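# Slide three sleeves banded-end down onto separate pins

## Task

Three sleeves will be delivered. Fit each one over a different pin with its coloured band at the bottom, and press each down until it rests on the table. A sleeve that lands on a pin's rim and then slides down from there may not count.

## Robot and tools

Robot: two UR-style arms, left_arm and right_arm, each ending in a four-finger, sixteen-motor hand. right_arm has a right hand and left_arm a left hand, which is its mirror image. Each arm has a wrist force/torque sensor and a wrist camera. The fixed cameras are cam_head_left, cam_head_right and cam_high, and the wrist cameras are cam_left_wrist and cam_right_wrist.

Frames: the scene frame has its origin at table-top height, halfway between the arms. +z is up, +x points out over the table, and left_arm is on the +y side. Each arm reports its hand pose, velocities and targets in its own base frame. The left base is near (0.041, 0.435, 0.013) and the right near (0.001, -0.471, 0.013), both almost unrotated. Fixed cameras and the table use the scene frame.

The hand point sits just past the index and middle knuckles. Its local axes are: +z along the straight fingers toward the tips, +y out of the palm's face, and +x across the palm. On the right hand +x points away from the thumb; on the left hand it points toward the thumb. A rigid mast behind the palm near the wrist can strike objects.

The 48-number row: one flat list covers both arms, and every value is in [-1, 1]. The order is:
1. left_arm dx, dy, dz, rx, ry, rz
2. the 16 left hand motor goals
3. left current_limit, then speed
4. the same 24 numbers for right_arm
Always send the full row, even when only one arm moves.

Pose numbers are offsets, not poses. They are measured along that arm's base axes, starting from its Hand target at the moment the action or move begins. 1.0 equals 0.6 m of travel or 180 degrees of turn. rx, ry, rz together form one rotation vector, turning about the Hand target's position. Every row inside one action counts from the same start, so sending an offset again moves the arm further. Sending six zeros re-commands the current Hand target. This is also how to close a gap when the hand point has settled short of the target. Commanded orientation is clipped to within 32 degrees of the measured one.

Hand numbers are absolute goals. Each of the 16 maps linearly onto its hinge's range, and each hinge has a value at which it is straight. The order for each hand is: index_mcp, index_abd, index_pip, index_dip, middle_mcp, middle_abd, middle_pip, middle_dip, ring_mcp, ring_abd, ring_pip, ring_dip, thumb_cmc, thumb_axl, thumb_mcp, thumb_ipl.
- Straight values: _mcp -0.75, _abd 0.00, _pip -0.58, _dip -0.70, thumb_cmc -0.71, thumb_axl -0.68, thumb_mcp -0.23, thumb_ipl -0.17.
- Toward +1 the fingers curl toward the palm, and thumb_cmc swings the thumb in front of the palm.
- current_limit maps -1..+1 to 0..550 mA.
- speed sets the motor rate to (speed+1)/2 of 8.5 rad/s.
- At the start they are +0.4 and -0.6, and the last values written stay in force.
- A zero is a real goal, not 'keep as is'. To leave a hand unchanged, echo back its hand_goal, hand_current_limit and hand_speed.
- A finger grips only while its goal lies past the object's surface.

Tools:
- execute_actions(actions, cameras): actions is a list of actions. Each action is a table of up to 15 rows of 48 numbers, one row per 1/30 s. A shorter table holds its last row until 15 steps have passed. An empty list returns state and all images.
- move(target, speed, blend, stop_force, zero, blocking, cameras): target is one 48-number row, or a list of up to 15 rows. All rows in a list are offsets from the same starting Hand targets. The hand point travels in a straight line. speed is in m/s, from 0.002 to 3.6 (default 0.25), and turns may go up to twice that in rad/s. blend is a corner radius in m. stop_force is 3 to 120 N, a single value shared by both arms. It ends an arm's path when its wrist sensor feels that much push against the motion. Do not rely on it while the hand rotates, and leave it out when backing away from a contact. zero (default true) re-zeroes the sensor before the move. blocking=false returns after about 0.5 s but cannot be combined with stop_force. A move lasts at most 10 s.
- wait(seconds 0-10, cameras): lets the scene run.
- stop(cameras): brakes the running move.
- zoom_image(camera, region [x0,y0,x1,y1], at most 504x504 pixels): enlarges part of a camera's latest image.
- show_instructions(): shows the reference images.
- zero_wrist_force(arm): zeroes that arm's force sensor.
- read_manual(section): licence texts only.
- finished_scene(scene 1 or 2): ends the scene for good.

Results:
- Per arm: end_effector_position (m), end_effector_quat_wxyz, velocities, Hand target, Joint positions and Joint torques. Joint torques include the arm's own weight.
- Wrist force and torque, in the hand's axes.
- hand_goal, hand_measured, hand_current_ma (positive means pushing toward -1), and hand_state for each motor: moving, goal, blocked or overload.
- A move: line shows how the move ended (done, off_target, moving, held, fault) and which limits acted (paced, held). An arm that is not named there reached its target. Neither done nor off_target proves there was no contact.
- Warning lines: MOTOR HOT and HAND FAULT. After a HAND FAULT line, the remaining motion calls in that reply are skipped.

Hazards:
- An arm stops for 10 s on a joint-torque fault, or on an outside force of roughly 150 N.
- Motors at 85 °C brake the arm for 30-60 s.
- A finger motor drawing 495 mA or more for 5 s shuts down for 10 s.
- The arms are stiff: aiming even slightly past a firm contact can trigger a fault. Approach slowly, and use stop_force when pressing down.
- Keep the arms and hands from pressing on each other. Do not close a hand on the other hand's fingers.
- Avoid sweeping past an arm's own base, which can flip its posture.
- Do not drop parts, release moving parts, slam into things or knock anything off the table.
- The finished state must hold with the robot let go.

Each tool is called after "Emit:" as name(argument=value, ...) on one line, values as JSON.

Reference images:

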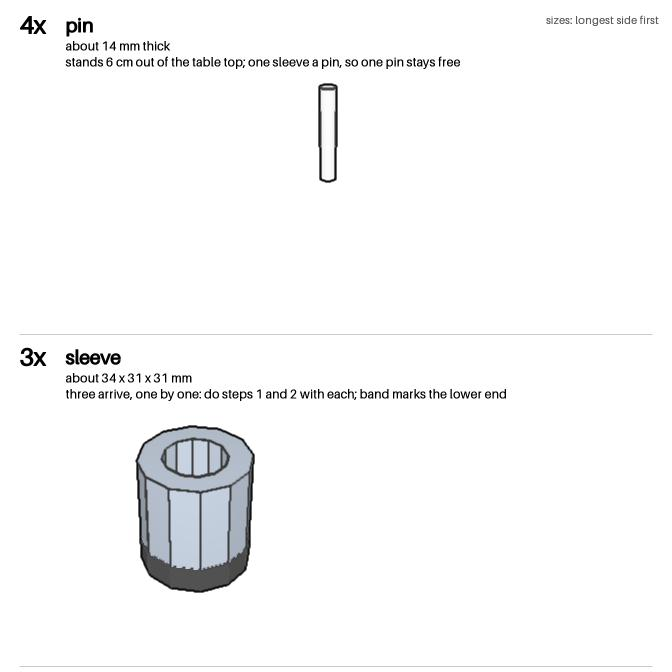

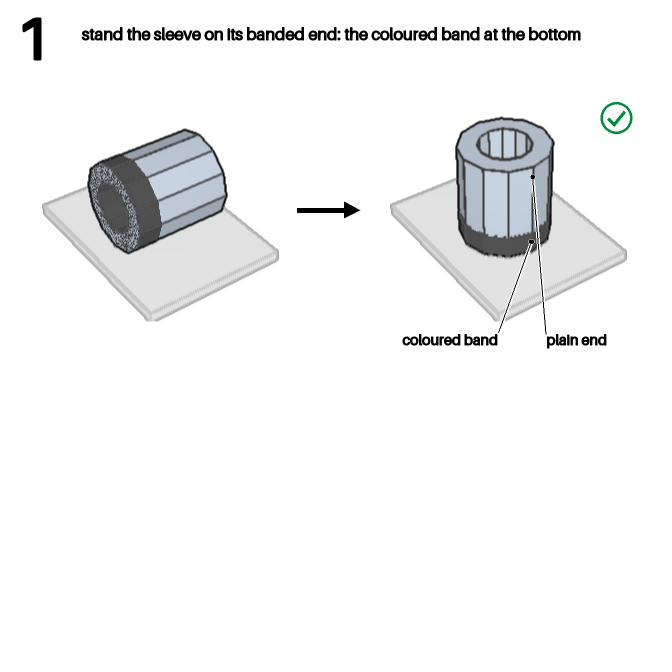

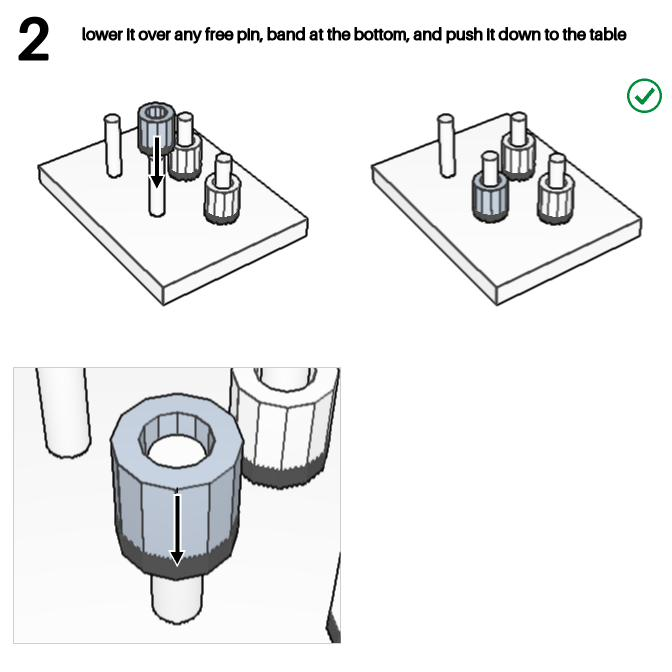

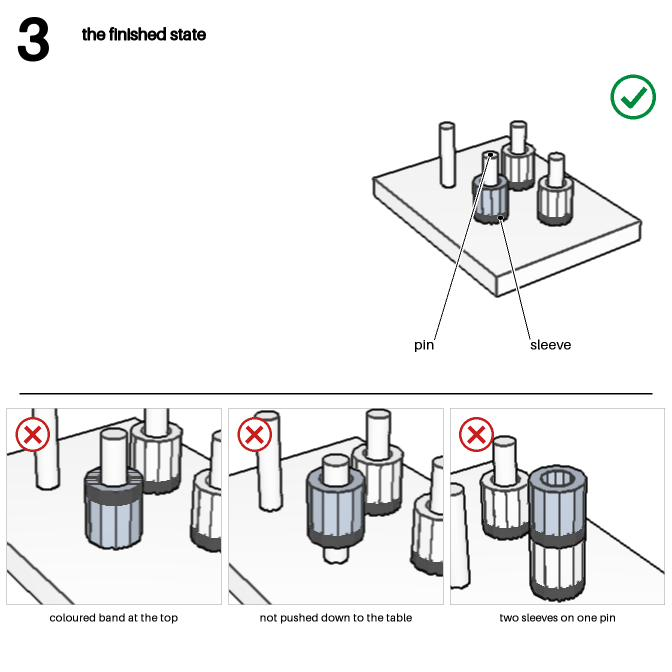

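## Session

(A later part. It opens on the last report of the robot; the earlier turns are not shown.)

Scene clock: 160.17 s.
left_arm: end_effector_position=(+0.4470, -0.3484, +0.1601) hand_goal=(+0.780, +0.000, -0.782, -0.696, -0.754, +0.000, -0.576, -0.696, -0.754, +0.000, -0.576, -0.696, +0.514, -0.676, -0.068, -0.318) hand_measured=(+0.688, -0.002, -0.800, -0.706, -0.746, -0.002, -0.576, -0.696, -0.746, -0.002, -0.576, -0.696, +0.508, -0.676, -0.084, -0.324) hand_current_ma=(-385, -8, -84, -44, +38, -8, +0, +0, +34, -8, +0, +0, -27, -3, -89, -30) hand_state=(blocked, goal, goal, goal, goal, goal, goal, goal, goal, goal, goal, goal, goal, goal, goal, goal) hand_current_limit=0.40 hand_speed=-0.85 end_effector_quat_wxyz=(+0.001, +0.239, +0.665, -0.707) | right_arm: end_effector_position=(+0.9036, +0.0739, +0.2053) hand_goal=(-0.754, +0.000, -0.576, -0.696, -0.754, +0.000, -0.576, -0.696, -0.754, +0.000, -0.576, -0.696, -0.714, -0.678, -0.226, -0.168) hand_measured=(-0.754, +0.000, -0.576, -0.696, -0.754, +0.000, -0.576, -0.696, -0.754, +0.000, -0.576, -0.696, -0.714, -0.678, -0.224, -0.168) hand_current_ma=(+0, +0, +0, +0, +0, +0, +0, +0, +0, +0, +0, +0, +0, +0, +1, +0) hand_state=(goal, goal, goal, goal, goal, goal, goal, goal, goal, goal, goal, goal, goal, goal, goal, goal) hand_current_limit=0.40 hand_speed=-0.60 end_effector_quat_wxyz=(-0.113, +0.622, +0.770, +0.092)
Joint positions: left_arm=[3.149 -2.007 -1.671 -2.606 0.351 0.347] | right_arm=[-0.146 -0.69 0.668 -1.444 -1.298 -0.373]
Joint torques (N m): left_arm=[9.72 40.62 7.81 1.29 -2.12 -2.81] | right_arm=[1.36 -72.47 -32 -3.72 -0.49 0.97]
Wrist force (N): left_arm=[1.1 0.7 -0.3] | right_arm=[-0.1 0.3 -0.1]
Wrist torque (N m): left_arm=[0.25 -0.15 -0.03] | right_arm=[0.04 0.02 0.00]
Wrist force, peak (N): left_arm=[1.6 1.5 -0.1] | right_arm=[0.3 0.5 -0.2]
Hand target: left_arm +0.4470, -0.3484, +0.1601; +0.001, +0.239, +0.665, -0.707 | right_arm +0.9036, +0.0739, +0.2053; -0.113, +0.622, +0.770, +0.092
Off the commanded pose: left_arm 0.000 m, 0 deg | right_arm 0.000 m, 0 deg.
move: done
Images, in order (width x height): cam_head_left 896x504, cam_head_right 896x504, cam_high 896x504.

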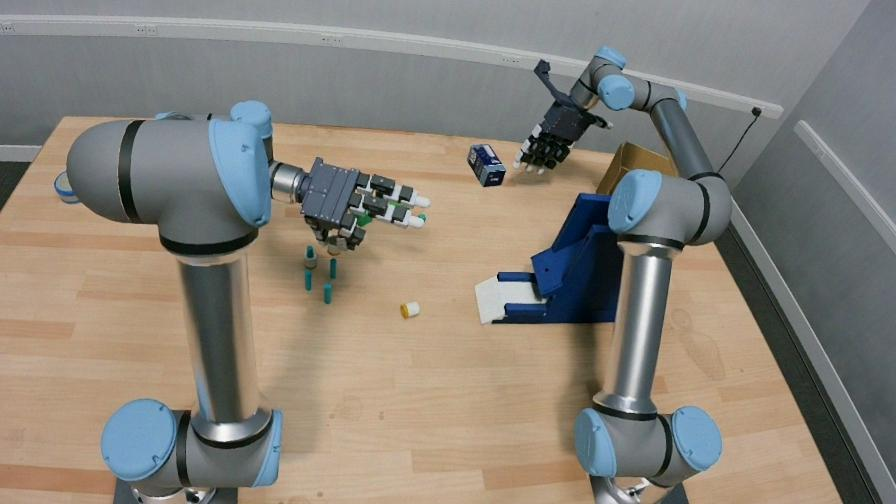

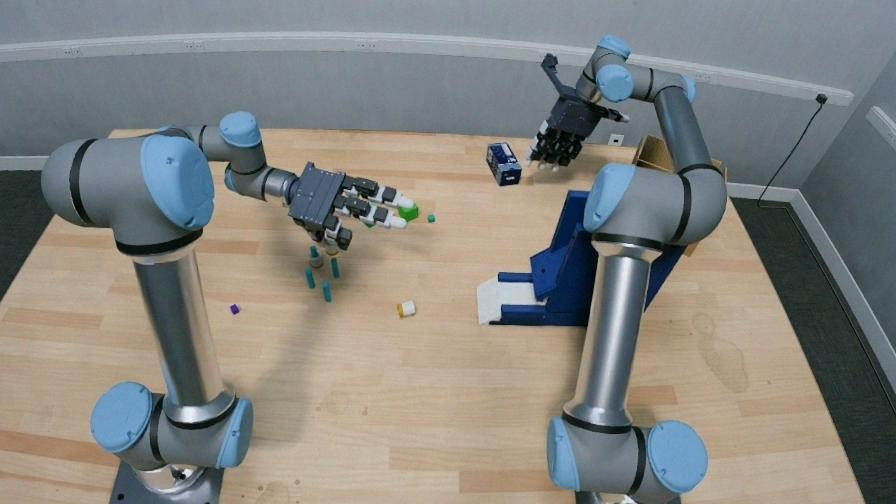

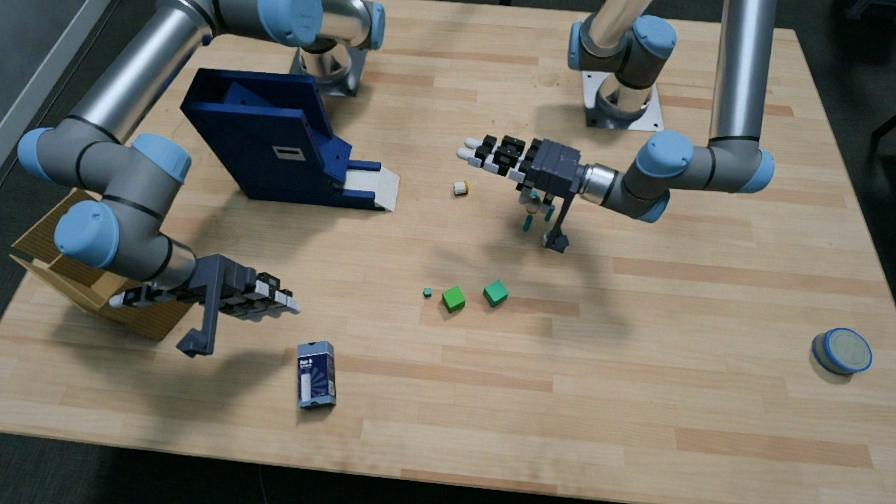

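Emit:
move(target=[0,0,-0.0417,0,0,0,0.781,0,-0.781,-0.6957,-0.754,0,-0.576,-0.696,-0.754,0,-0.576,-0.696,0.5143,-0.6766,-0.0674,-0.3189,0.4,-0.85,0,0,0,0,0,0,-0.754,0,-0.576,-0.696,-0.754,0,-0.576,-0.696,-0.754,0,-0.576,-0.696,-0.714,-0.678,-0.226,-0.168,0.4,-0.6], speed=0.08, cameras=["cam_head_right","cam_head_left","cam_high"])

Emit:
zoom_image(camera="cam_high", region=[505, 190, 555, 240])

Emit:
zoom_image(camera="cam_head_right", region=[305, 230, 355, 280])

Emit:
zoom_image(camera="cam_head_left", region=[305, 230, 355, 280])

Scene clock: 162.33 s.
left_arm: end_effector_position=(+0.4471, -0.3483, +0.1351) hand_goal=(+0.780, +0.000, -0.782, -0.696, -0.754, +0.000, -0.576, -0.696, -0.754, +0.000, -0.576, -0.696, +0.514, -0.676, -0.068, -0.318) hand_measured=(+0.688, -0.002, -0.800, -0.706, -0.746, -0.002, -0.576, -0.696, -0.746, -0.002, -0.576, -0.696, +0.508, -0.676, -0.084, -0.324) hand_current_ma=(-385, -8, -84, -44, +38, -8, +0, +0, +34, -8, +0, +0, -27, -3, -89, -30) hand_state=(blocked, goal, goal, goal, goal, goal, goal, goal, goal, goal, goal, goal, goal, goal, goal, goal) hand_current_limit=0.40 hand_speed=-0.85 end_effector_quat_wxyz=(+0.001, +0.239, +0.665, -0.707) | right_arm: end_effector_position=(+0.9036, +0.0739, +0.2053) hand_goal=(-0.754, +0.000, -0.576, -0.696, -0.754, +0.000, -0.576, -0.696, -0.754, +0.000, -0.576, -0.696, -0.714, -0.678, -0.226, -0.168) hand_measured=(-0.754, +0.000, -0.576, -0.696, -0.754, +0.000, -0.576, -0.696, -0.754, +0.000, -0.576, -0.696, -0.714, -0.678, -0.224, -0.168) hand_current_ma=(+0, +0, +0, +0, +0, +0, +0, +0, +0, +0, +0, +0, +0, +0, +1, +0) hand_state=(goal, goal, goal, goal, goal, goal, goal, goal, goal, goal, goal, goal, goal, goal, goal, goal) hand_current_limit=0.40 hand_speed=-0.60 end_effector_quat_wxyz=(-0.113, +0.622, +0.770, +0.092)
Joint positions: left_arm=[3.149 -2.038 -1.697 -2.548 0.351 0.347] | right_arm=[-0.146 -0.69 0.668 -1.444 -1.298 -0.373]
Joint torques (N m): left_arm=[2.82 27.7 7.58 0.95 1.32 -2.77] | right_arm=[0.5 -72.25 -32.2 -3.9 -0.57 0.99]
Wrist force (N): left_arm=[1.4 0.5 -0.8] | right_arm=[0.2 0.0 -0.1]
Wrist torque (N m): left_arm=[0.29 -0.21 0.00] | right_arm=[0.02 -0.02 0.02]
Wrist force, peak (N): left_arm=[1.6 1.0 -0.3] | right_arm=[0.2 0.4 0.0]
Hand target: left_arm +0.4470, -0.3484, +0.1350; +0.001, +0.239, +0.665, -0.707 | right_arm +0.9036, +0.0739, +0.2053; -0.113, +0.622, +0.770, +0.092
Off the commanded pose: left_arm 0.000 m, 0 deg | right_arm 0.000 m, 0 deg.
move: done
Images, in order (width x height): cam_head_left 896x504, cam_head_right 896x504, cam_high 896x504.

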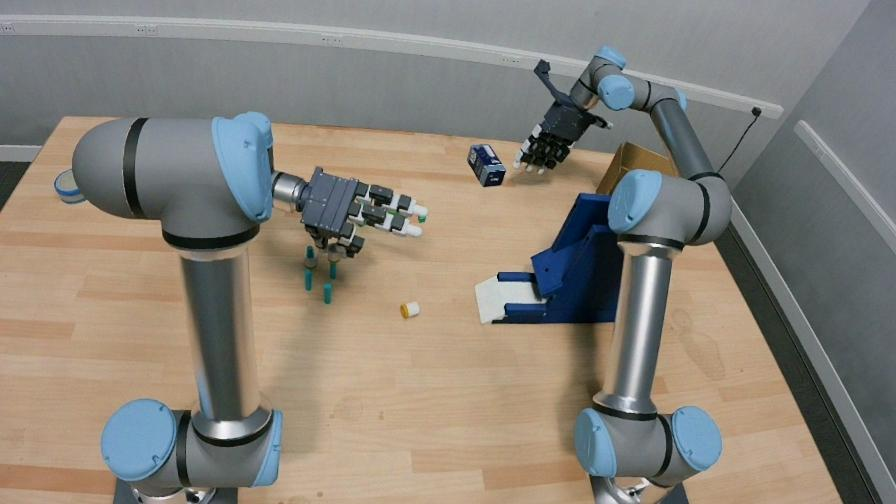

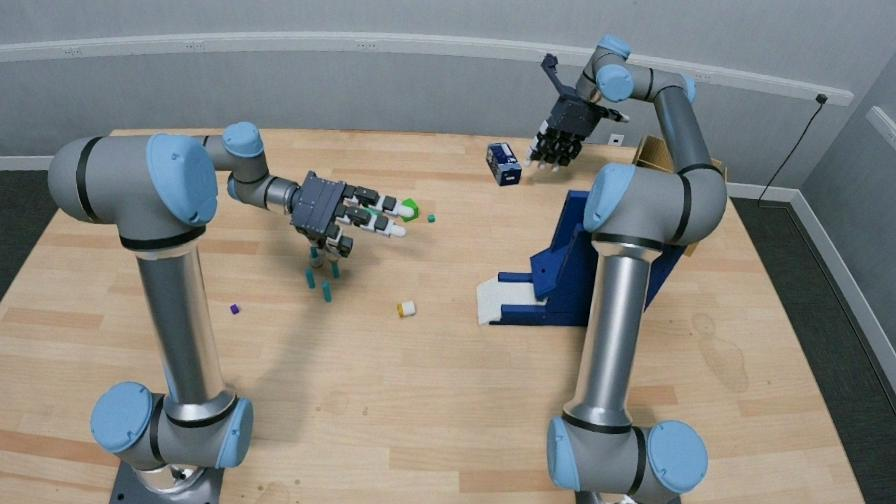

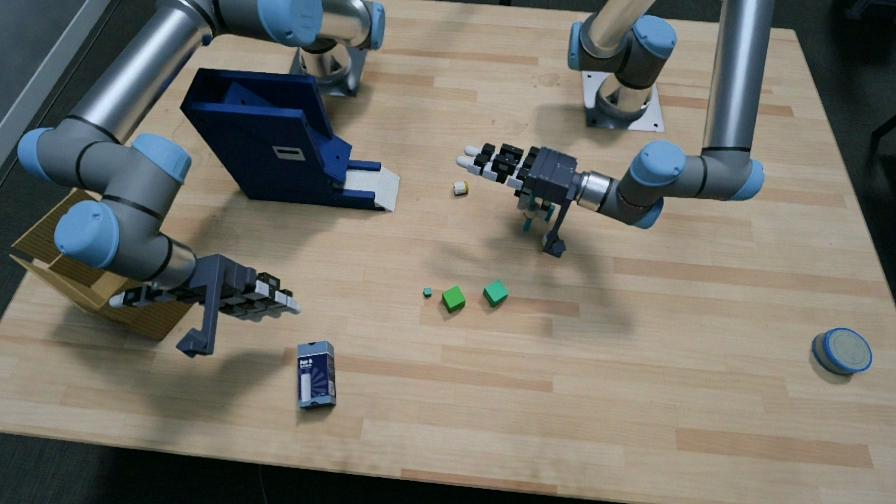

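Scaled by 10.080 from the camera's 896x504 image, which has a finer 1280x720 frame.

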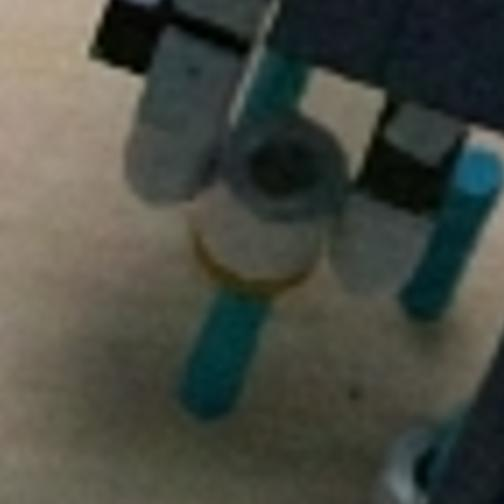

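Scaled by 10.080 from the camera's 896x504 image, which has a finer 1280x720 frame.

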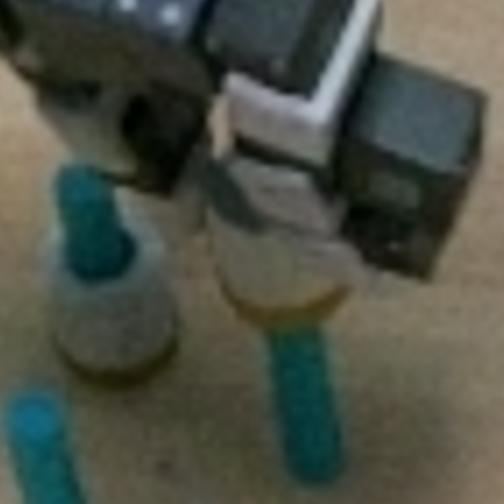

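Scaled by 10.080 from the camera's 896x504 image, which has a finer 1280x720 frame.

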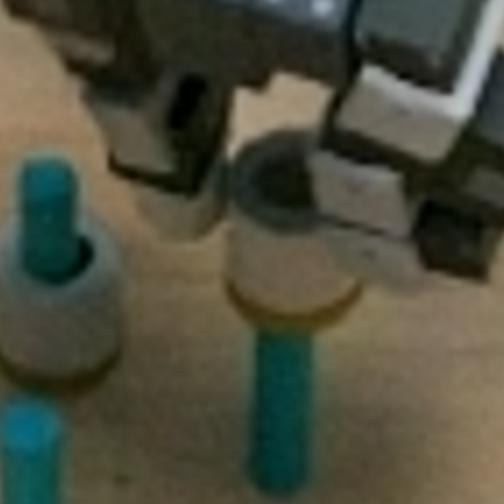

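Emit:
move(target=[0,0,-0.0417,0,0,0,0.781,0,-0.781,-0.6957,-0.754,0,-0.576,-0.696,-0.754,0,-0.576,-0.696,0.5143,-0.6766,-0.0674,-0.3189,0.4,-0.85,0,0,0,0,0,0,-0.754,0,-0.576,-0.696,-0.754,0,-0.576,-0.696,-0.754,0,-0.576,-0.696,-0.714,-0.678,-0.226,-0.168,0.4,-0.6], speed=0.015, stop_force=3, cameras=["cam_head_right","cam_head_left","cam_high"])

Emit:
zoom_image(camera="cam_high", region=[505, 190, 555, 240])

Emit:
zoom_image(camera="cam_head_right", region=[305, 230, 355, 280])

Scene clock: 165.37 s.
left_arm: end_effector_position=(+0.4470, -0.3484, +0.1100) hand_goal=(+0.780, +0.000, -0.782, -0.696, -0.754, +0.000, -0.576, -0.696, -0.754, +0.000, -0.576, -0.696, +0.514, -0.676, -0.068, -0.318) hand_measured=(+0.692, -0.002, -0.800, -0.706, -0.746, -0.002, -0.576, -0.696, -0.746, -0.002, -0.576, -0.696, +0.508, -0.676, -0.086, -0.324) hand_current_ma=(-385, -8, -84, -44, +38, -8, +0, +0, +34, -8, +0, +0, -27, -3, -104, -38) hand_state=(blocked, goal, goal, goal, goal, goal, goal, goal, goal, goal, goal, goal, goal, goal, goal, goal) hand_current_limit=0.40 hand_speed=-0.85 end_effector_quat_wxyz=(+0.001, +0.239, +0.665, -0.707) | right_arm: end_effector_position=(+0.9036, +0.0739, +0.2053) hand_goal=(-0.754, +0.000, -0.576, -0.696, -0.754, +0.000, -0.576, -0.696, -0.754, +0.000, -0.576, -0.696, -0.714, -0.678, -0.226, -0.168) hand_measured=(-0.754, +0.000, -0.576, -0.696, -0.754, +0.000, -0.576, -0.696, -0.754, +0.000, -0.576, -0.696, -0.714, -0.678, -0.224, -0.168) hand_current_ma=(+0, +0, +0, +0, +0, +0, +0, +0, +0, +0, +0, +0, +0, +0, +1, +0) hand_state=(goal, goal, goal, goal, goal, goal, goal, goal, goal, goal, goal, goal, goal, goal, goal, goal) hand_current_limit=0.40 hand_speed=-0.60 end_effector_quat_wxyz=(-0.113, +0.622, +0.770, +0.092)
Joint positions: left_arm=[3.149 -2.073 -1.719 -2.491 0.351 0.347] | right_arm=[-0.146 -0.69 0.668 -1.444 -1.298 -0.373]
Joint torques (N m): left_arm=[-8.9 28.94 7.6 1.08 0.68 -2.62] | right_arm=[0.1 -72.66 -32.13 -3.69 -0.61 1.01]
Wrist force (N): left_arm=[0.8 0.1 -0.4] | right_arm=[0.0 0.0 0.0]
Wrist torque (N m): left_arm=[0.19 -0.12 -0.03] | right_arm=[0.00 0.00 0.00]
Wrist force, peak (N): left_arm=[1.6 0.6 -0.1] | right_arm=[-0.3 0.4 -0.2]
Hand target: left_arm +0.4470, -0.3484, +0.1100; +0.001, +0.239, +0.665, -0.707 | right_arm +0.9036, +0.0739, +0.2053; -0.113, +0.622, +0.770, +0.092
Off the commanded pose: left_arm 0.000 m, 0 deg | right_arm 0.000 m, 0 deg.
move: done
Images, in order (width x height): cam_head_left 896x504, cam_head_right 896x504, cam_high 896x504.

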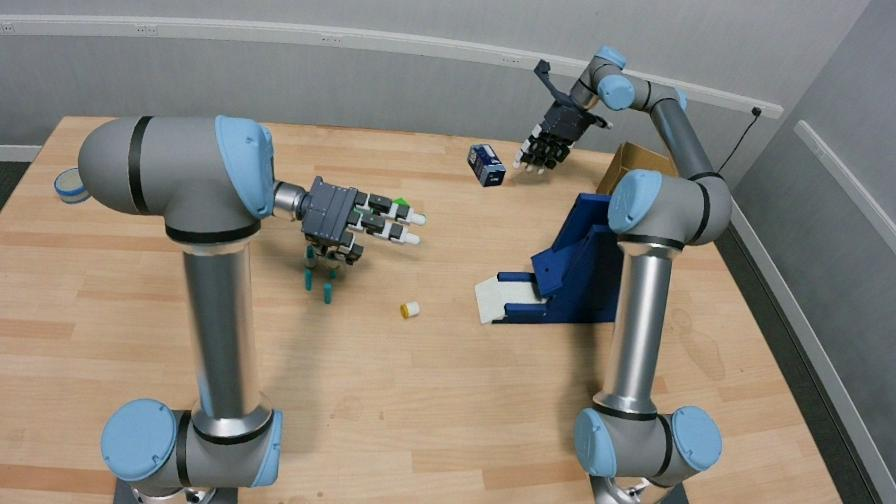

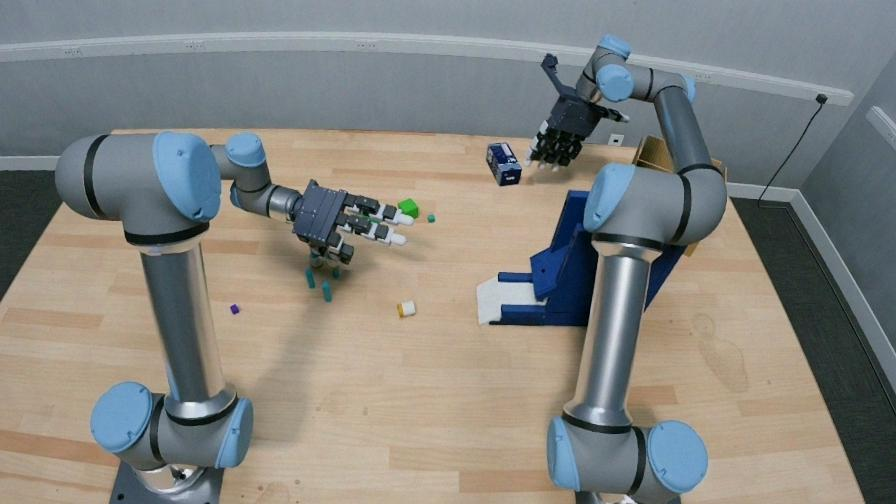

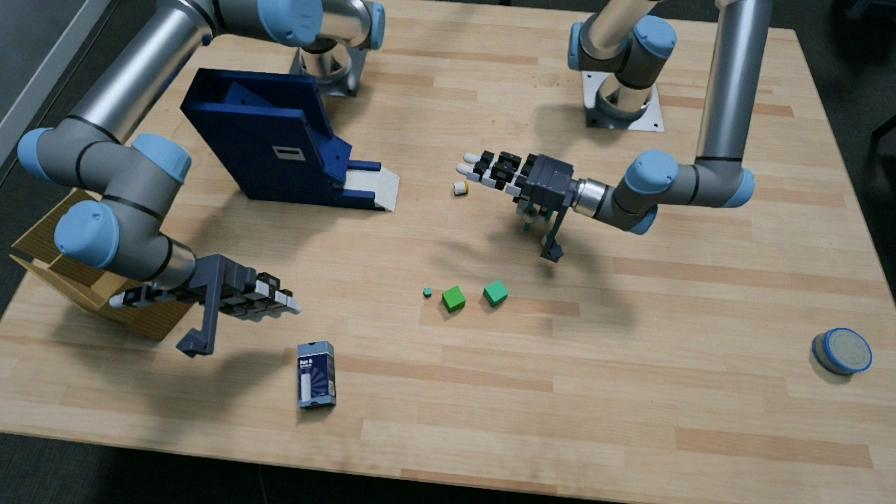

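Scaled by 10.080 from the camera's 896x504 image, which has a finer 1280x720 frame.

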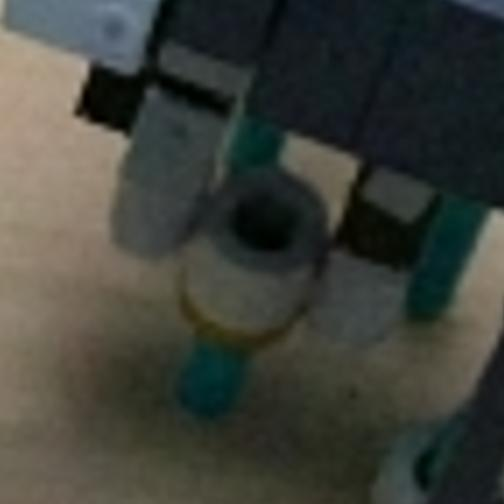

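Scaled by 10.080 from the camera's 896x504 image, which has a finer 1280x720 frame.

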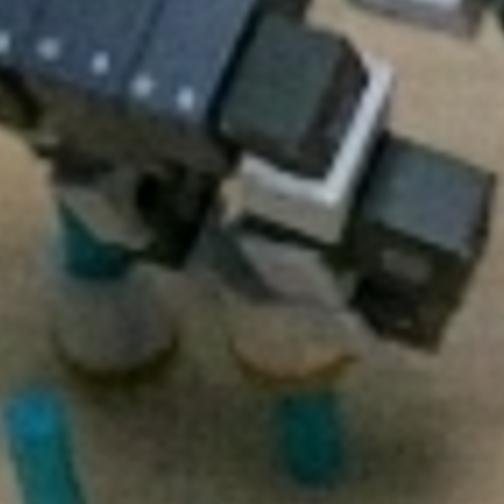

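Emit:
move(target=[0,0,-0.0833,0,0,0,0.781,0,-0.781,-0.6957,-0.754,0,-0.576,-0.696,-0.754,0,-0.576,-0.696,0.5143,-0.6766,-0.0674,-0.3189,0.4,-0.85,0,0,0,0,0,0,-0.754,0,-0.576,-0.696,-0.754,0,-0.576,-0.696,-0.754,0,-0.576,-0.696,-0.714,-0.678,-0.226,-0.168,0.4,-0.6], speed=0.025, stop_force=5, cameras=["cam_head_right","cam_head_left","cam_high"])

Emit:
zoom_image(camera="cam_high", region=[505, 190, 555, 240])

Emit:
zoom_image(camera="cam_head_right", region=[305, 240, 355, 290])

Emit:
zoom_image(camera="cam_head_left", region=[305, 240, 355, 290])

Scene clock: 168.90 s.
left_arm: end_effector_position=(+0.4470, -0.3483, +0.0600) hand_goal=(+0.780, +0.000, -0.782, -0.696, -0.754, +0.000, -0.576, -0.696, -0.754, +0.000, -0.576, -0.696, +0.514, -0.676, -0.068, -0.318) hand_measured=(+0.696, +0.000, -0.802, -0.706, -0.746, -0.002, -0.576, -0.696, -0.746, -0.002, -0.576, -0.696, +0.514, -0.676, -0.088, -0.326) hand_current_ma=(-385, +0, -89, -44, +38, -8, +0, +0, +34, -8, +0, +0, -2, -3, -124, -46) hand_state=(blocked, goal, goal, goal, goal, goal, goal, goal, goal, goal, goal, goal, goal, goal, blocked, goal) hand_current_limit=0.40 hand_speed=-0.85 end_effector_quat_wxyz=(+0.001, +0.239, +0.665, -0.707) | right_arm: end_effector_position=(+0.9036, +0.0739, +0.2053) hand_goal=(-0.754, +0.000, -0.576, -0.696, -0.754, +0.000, -0.576, -0.696, -0.754, +0.000, -0.576, -0.696, -0.714, -0.678, -0.226, -0.168) hand_measured=(-0.754, +0.000, -0.576, -0.696, -0.754, +0.000, -0.576, -0.696, -0.754, +0.000, -0.576, -0.696, -0.714, -0.678, -0.224, -0.168) hand_current_ma=(+0, +0, +0, +0, +0, +0, +0, +0, +0, +0, +0, +0, +0, +0, +1, +0) hand_state=(goal, goal, goal, goal, goal, goal, goal, goal, goal, goal, goal, goal, goal, goal, goal, goal) hand_current_limit=0.40 hand_speed=-0.60 end_effector_quat_wxyz=(-0.113, +0.622, +0.770, +0.092)
Joint positions: left_arm=[3.149 -2.151 -1.753 -2.38 0.351 0.347] | right_arm=[-0.146 -0.69 0.668 -1.444 -1.298 -0.373]
Joint torques (N m): left_arm=[2.31 28.55 4.55 1.38 0.1 -2.74] | right_arm=[0.5 -72.72 -32.19 -3.81 -0.62 1.06]
Wrist force (N): left_arm=[0.7 -1.4 -0.8] | right_arm=[0.0 0.4 -0.1]
Wrist torque (N m): left_arm=[0.16 -0.12 -0.09] | right_arm=[0.06 0.01 0.00]
Wrist force, peak (N): left_arm=[1.1 -1.8 -0.6] | right_arm=[-0.5 0.3 -0.3]
Hand target: left_arm +0.4470, -0.3484, +0.0600; +0.001, +0.239, +0.665, -0.707 | right_arm +0.9036, +0.0739, +0.2053; -0.113, +0.622, +0.770, +0.092
Off the commanded pose: left_arm 0.000 m, 0 deg | right_arm 0.000 m, 0 deg.
move: done
Images, in order (width x height): cam_head_left 896x504, cam_head_right 896x504, cam_high 896x504.

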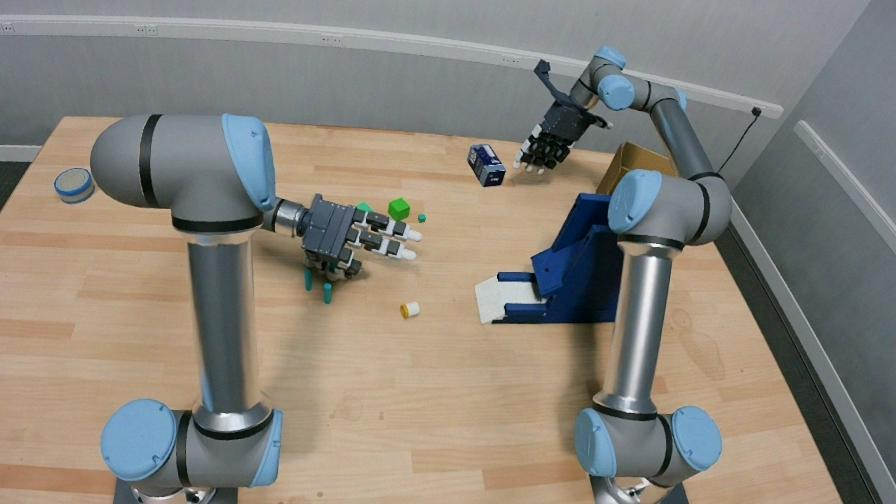

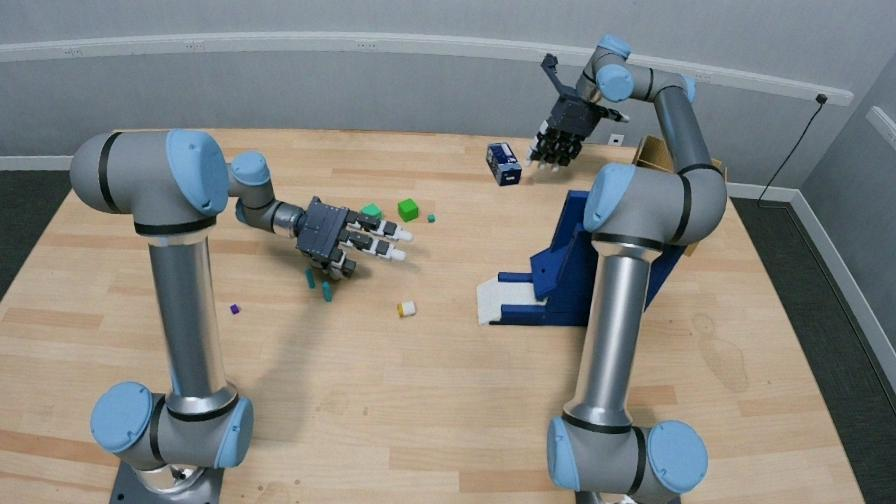

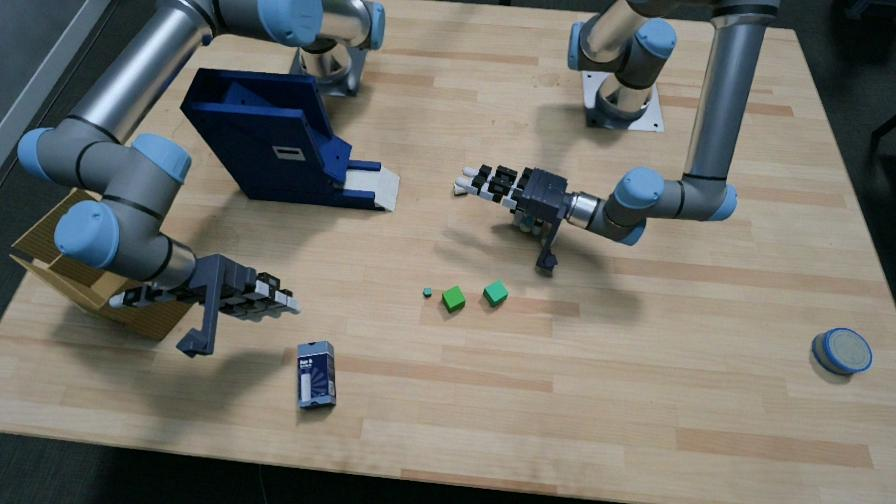

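Scaled by 10.080 from the camera's 896x504 image, which has a finer 1280x720 frame.

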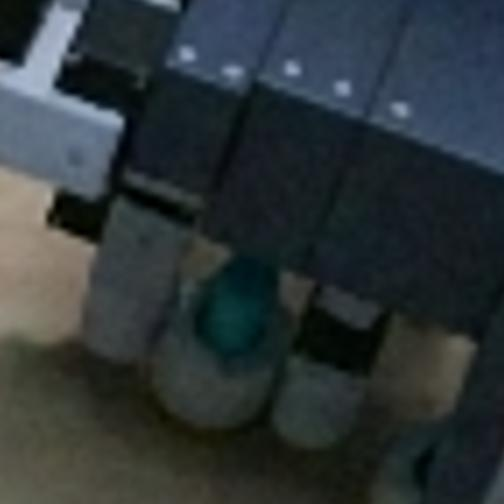

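Scaled by 10.080 from the camera's 896x504 image, which has a finer 1280x720 frame.

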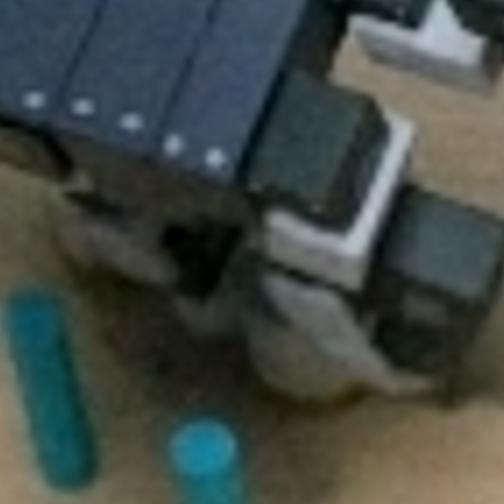

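Scaled by 10.080 from the camera's 896x504 image, which has a finer 1280x720 frame.

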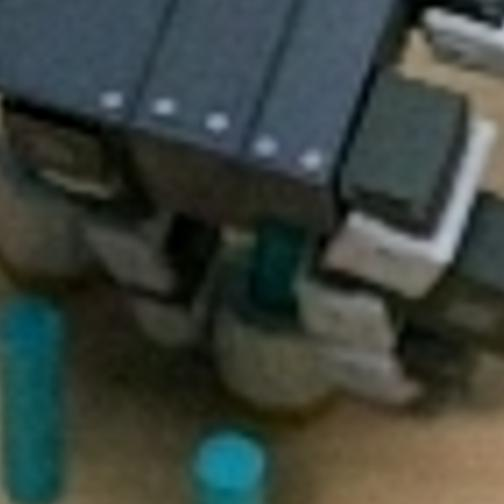

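Emit:
move(target=[0,0,-0.0075,0,0,0,0.781,0,-0.781,-0.6957,-0.754,0,-0.576,-0.696,-0.754,0,-0.576,-0.696,0.5143,-0.6766,-0.0674,-0.3189,0.4,-0.85,0,0,0,0,0,0,-0.754,0,-0.576,-0.696,-0.754,0,-0.576,-0.696,-0.754,0,-0.576,-0.696,-0.714,-0.678,-0.226,-0.168,0.4,-0.6], speed=0.01, stop_force=6, zero=false, cameras=["cam_head_right","cam_head_left","cam_high"])

Emit:
zoom_image(camera="cam_high", region=[505, 190, 555, 240])

Scene clock: 170.80 s.
left_arm: end_effector_position=(+0.4470, -0.3483, +0.0562) hand_goal=(+0.780, +0.000, -0.782, -0.696, -0.754, +0.000, -0.576, -0.696, -0.754, +0.000, -0.576, -0.696, +0.514, -0.676, -0.068, -0.318) hand_measured=(+0.696, +0.000, -0.802, -0.706, -0.746, -0.002, -0.576, -0.696, -0.746, -0.002, -0.576, -0.696, +0.514, -0.676, -0.088, -0.326) hand_current_ma=(-385, +0, -90, -46, +38, -8, +0, +0, +34, -8, +0, +0, +1, -3, -124, -54) hand_state=(blocked, goal, goal, goal, goal, goal, goal, goal, goal, goal, goal, goal, goal, goal, blocked, goal) hand_current_limit=0.40 hand_speed=-0.85 end_effector_quat_wxyz=(+0.001, +0.239, +0.665, -0.707) | right_arm: end_effector_position=(+0.9036, +0.0739, +0.2053) hand_goal=(-0.754, +0.000, -0.576, -0.696, -0.754, +0.000, -0.576, -0.696, -0.754, +0.000, -0.576, -0.696, -0.714, -0.678, -0.226, -0.168) hand_measured=(-0.754, +0.000, -0.576, -0.696, -0.754, +0.000, -0.576, -0.696, -0.754, +0.000, -0.576, -0.696, -0.714, -0.678, -0.224, -0.168) hand_current_ma=(+0, +0, +0, +0, +0, +0, +0, +0, +0, +0, +0, +0, +0, +0, +1, +0) hand_state=(goal, goal, goal, goal, goal, goal, goal, goal, goal, goal, goal, goal, goal, goal, goal, goal) hand_current_limit=0.40 hand_speed=-0.60 end_effector_quat_wxyz=(-0.113, +0.622, +0.770, +0.092)
Joint positions: left_arm=[3.149 -2.157 -1.755 -2.372 0.351 0.347] | right_arm=[-0.146 -0.69 0.668 -1.444 -1.298 -0.373]
Joint torques (N m): left_arm=[3.18 41.36 20.39 -1.8 -1.4 -0.9] | right_arm=[0.74 -72.74 -32.3 -3.81 -0.55 1.1]
Wrist force (N): left_arm=[0.5 -4.6 -0.4] | right_arm=[0.3 0.1 0.2]
Wrist torque (N m): left_arm=[-0.18 -0.09 -0.11] | right_arm=[0.00 -0.05 0.03]
Wrist force, peak (N): left_arm=[0.3 -9.5 -0.7] | right_arm=[0.2 0.2 -0.4]
Hand target: left_arm +0.4470, -0.3483, +0.0562; +0.001, +0.239, +0.665, -0.707 (not the last commanded pose) | right_arm +0.9036, +0.0739, +0.2053; -0.113, +0.622, +0.770, +0.092
Off the commanded pose: left_arm 0.001 m, 0 deg | right_arm 0.000 m, 0 deg.
move: contact (left_arm)
Images, in order (width x height): cam_head_left 896x504, cam_head_right 896x504, cam_high 896x504.

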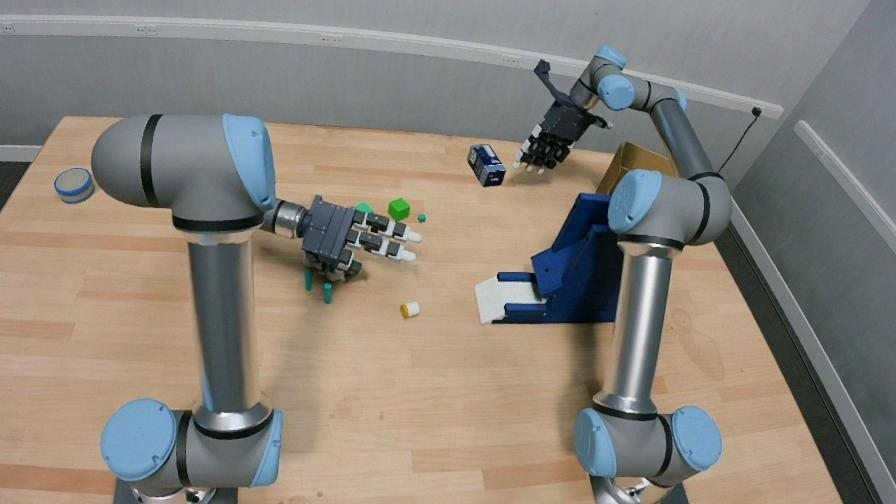

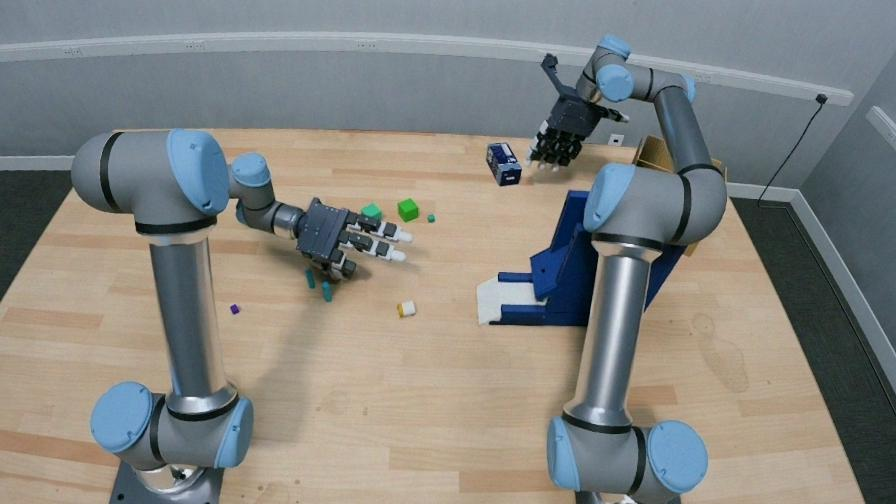

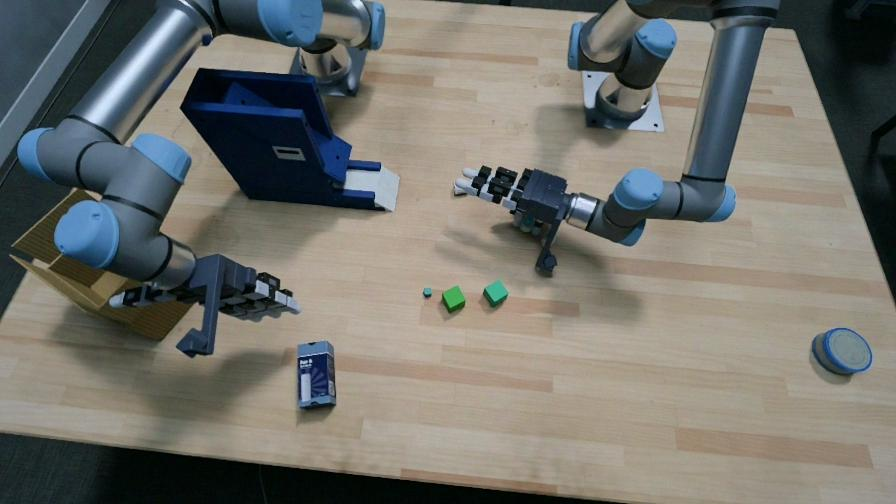

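Scaled by 10.080 from the camera's 896x504 image, which has a finer 1280x720 frame.

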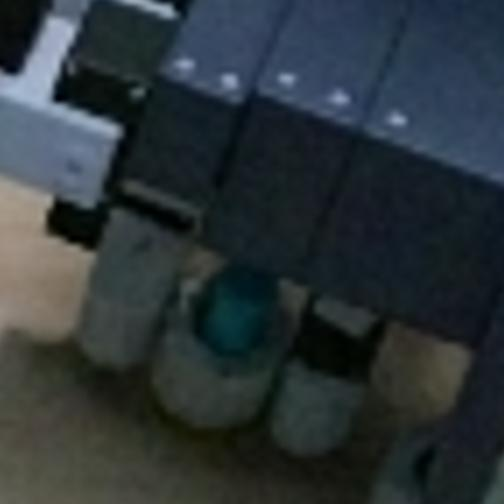

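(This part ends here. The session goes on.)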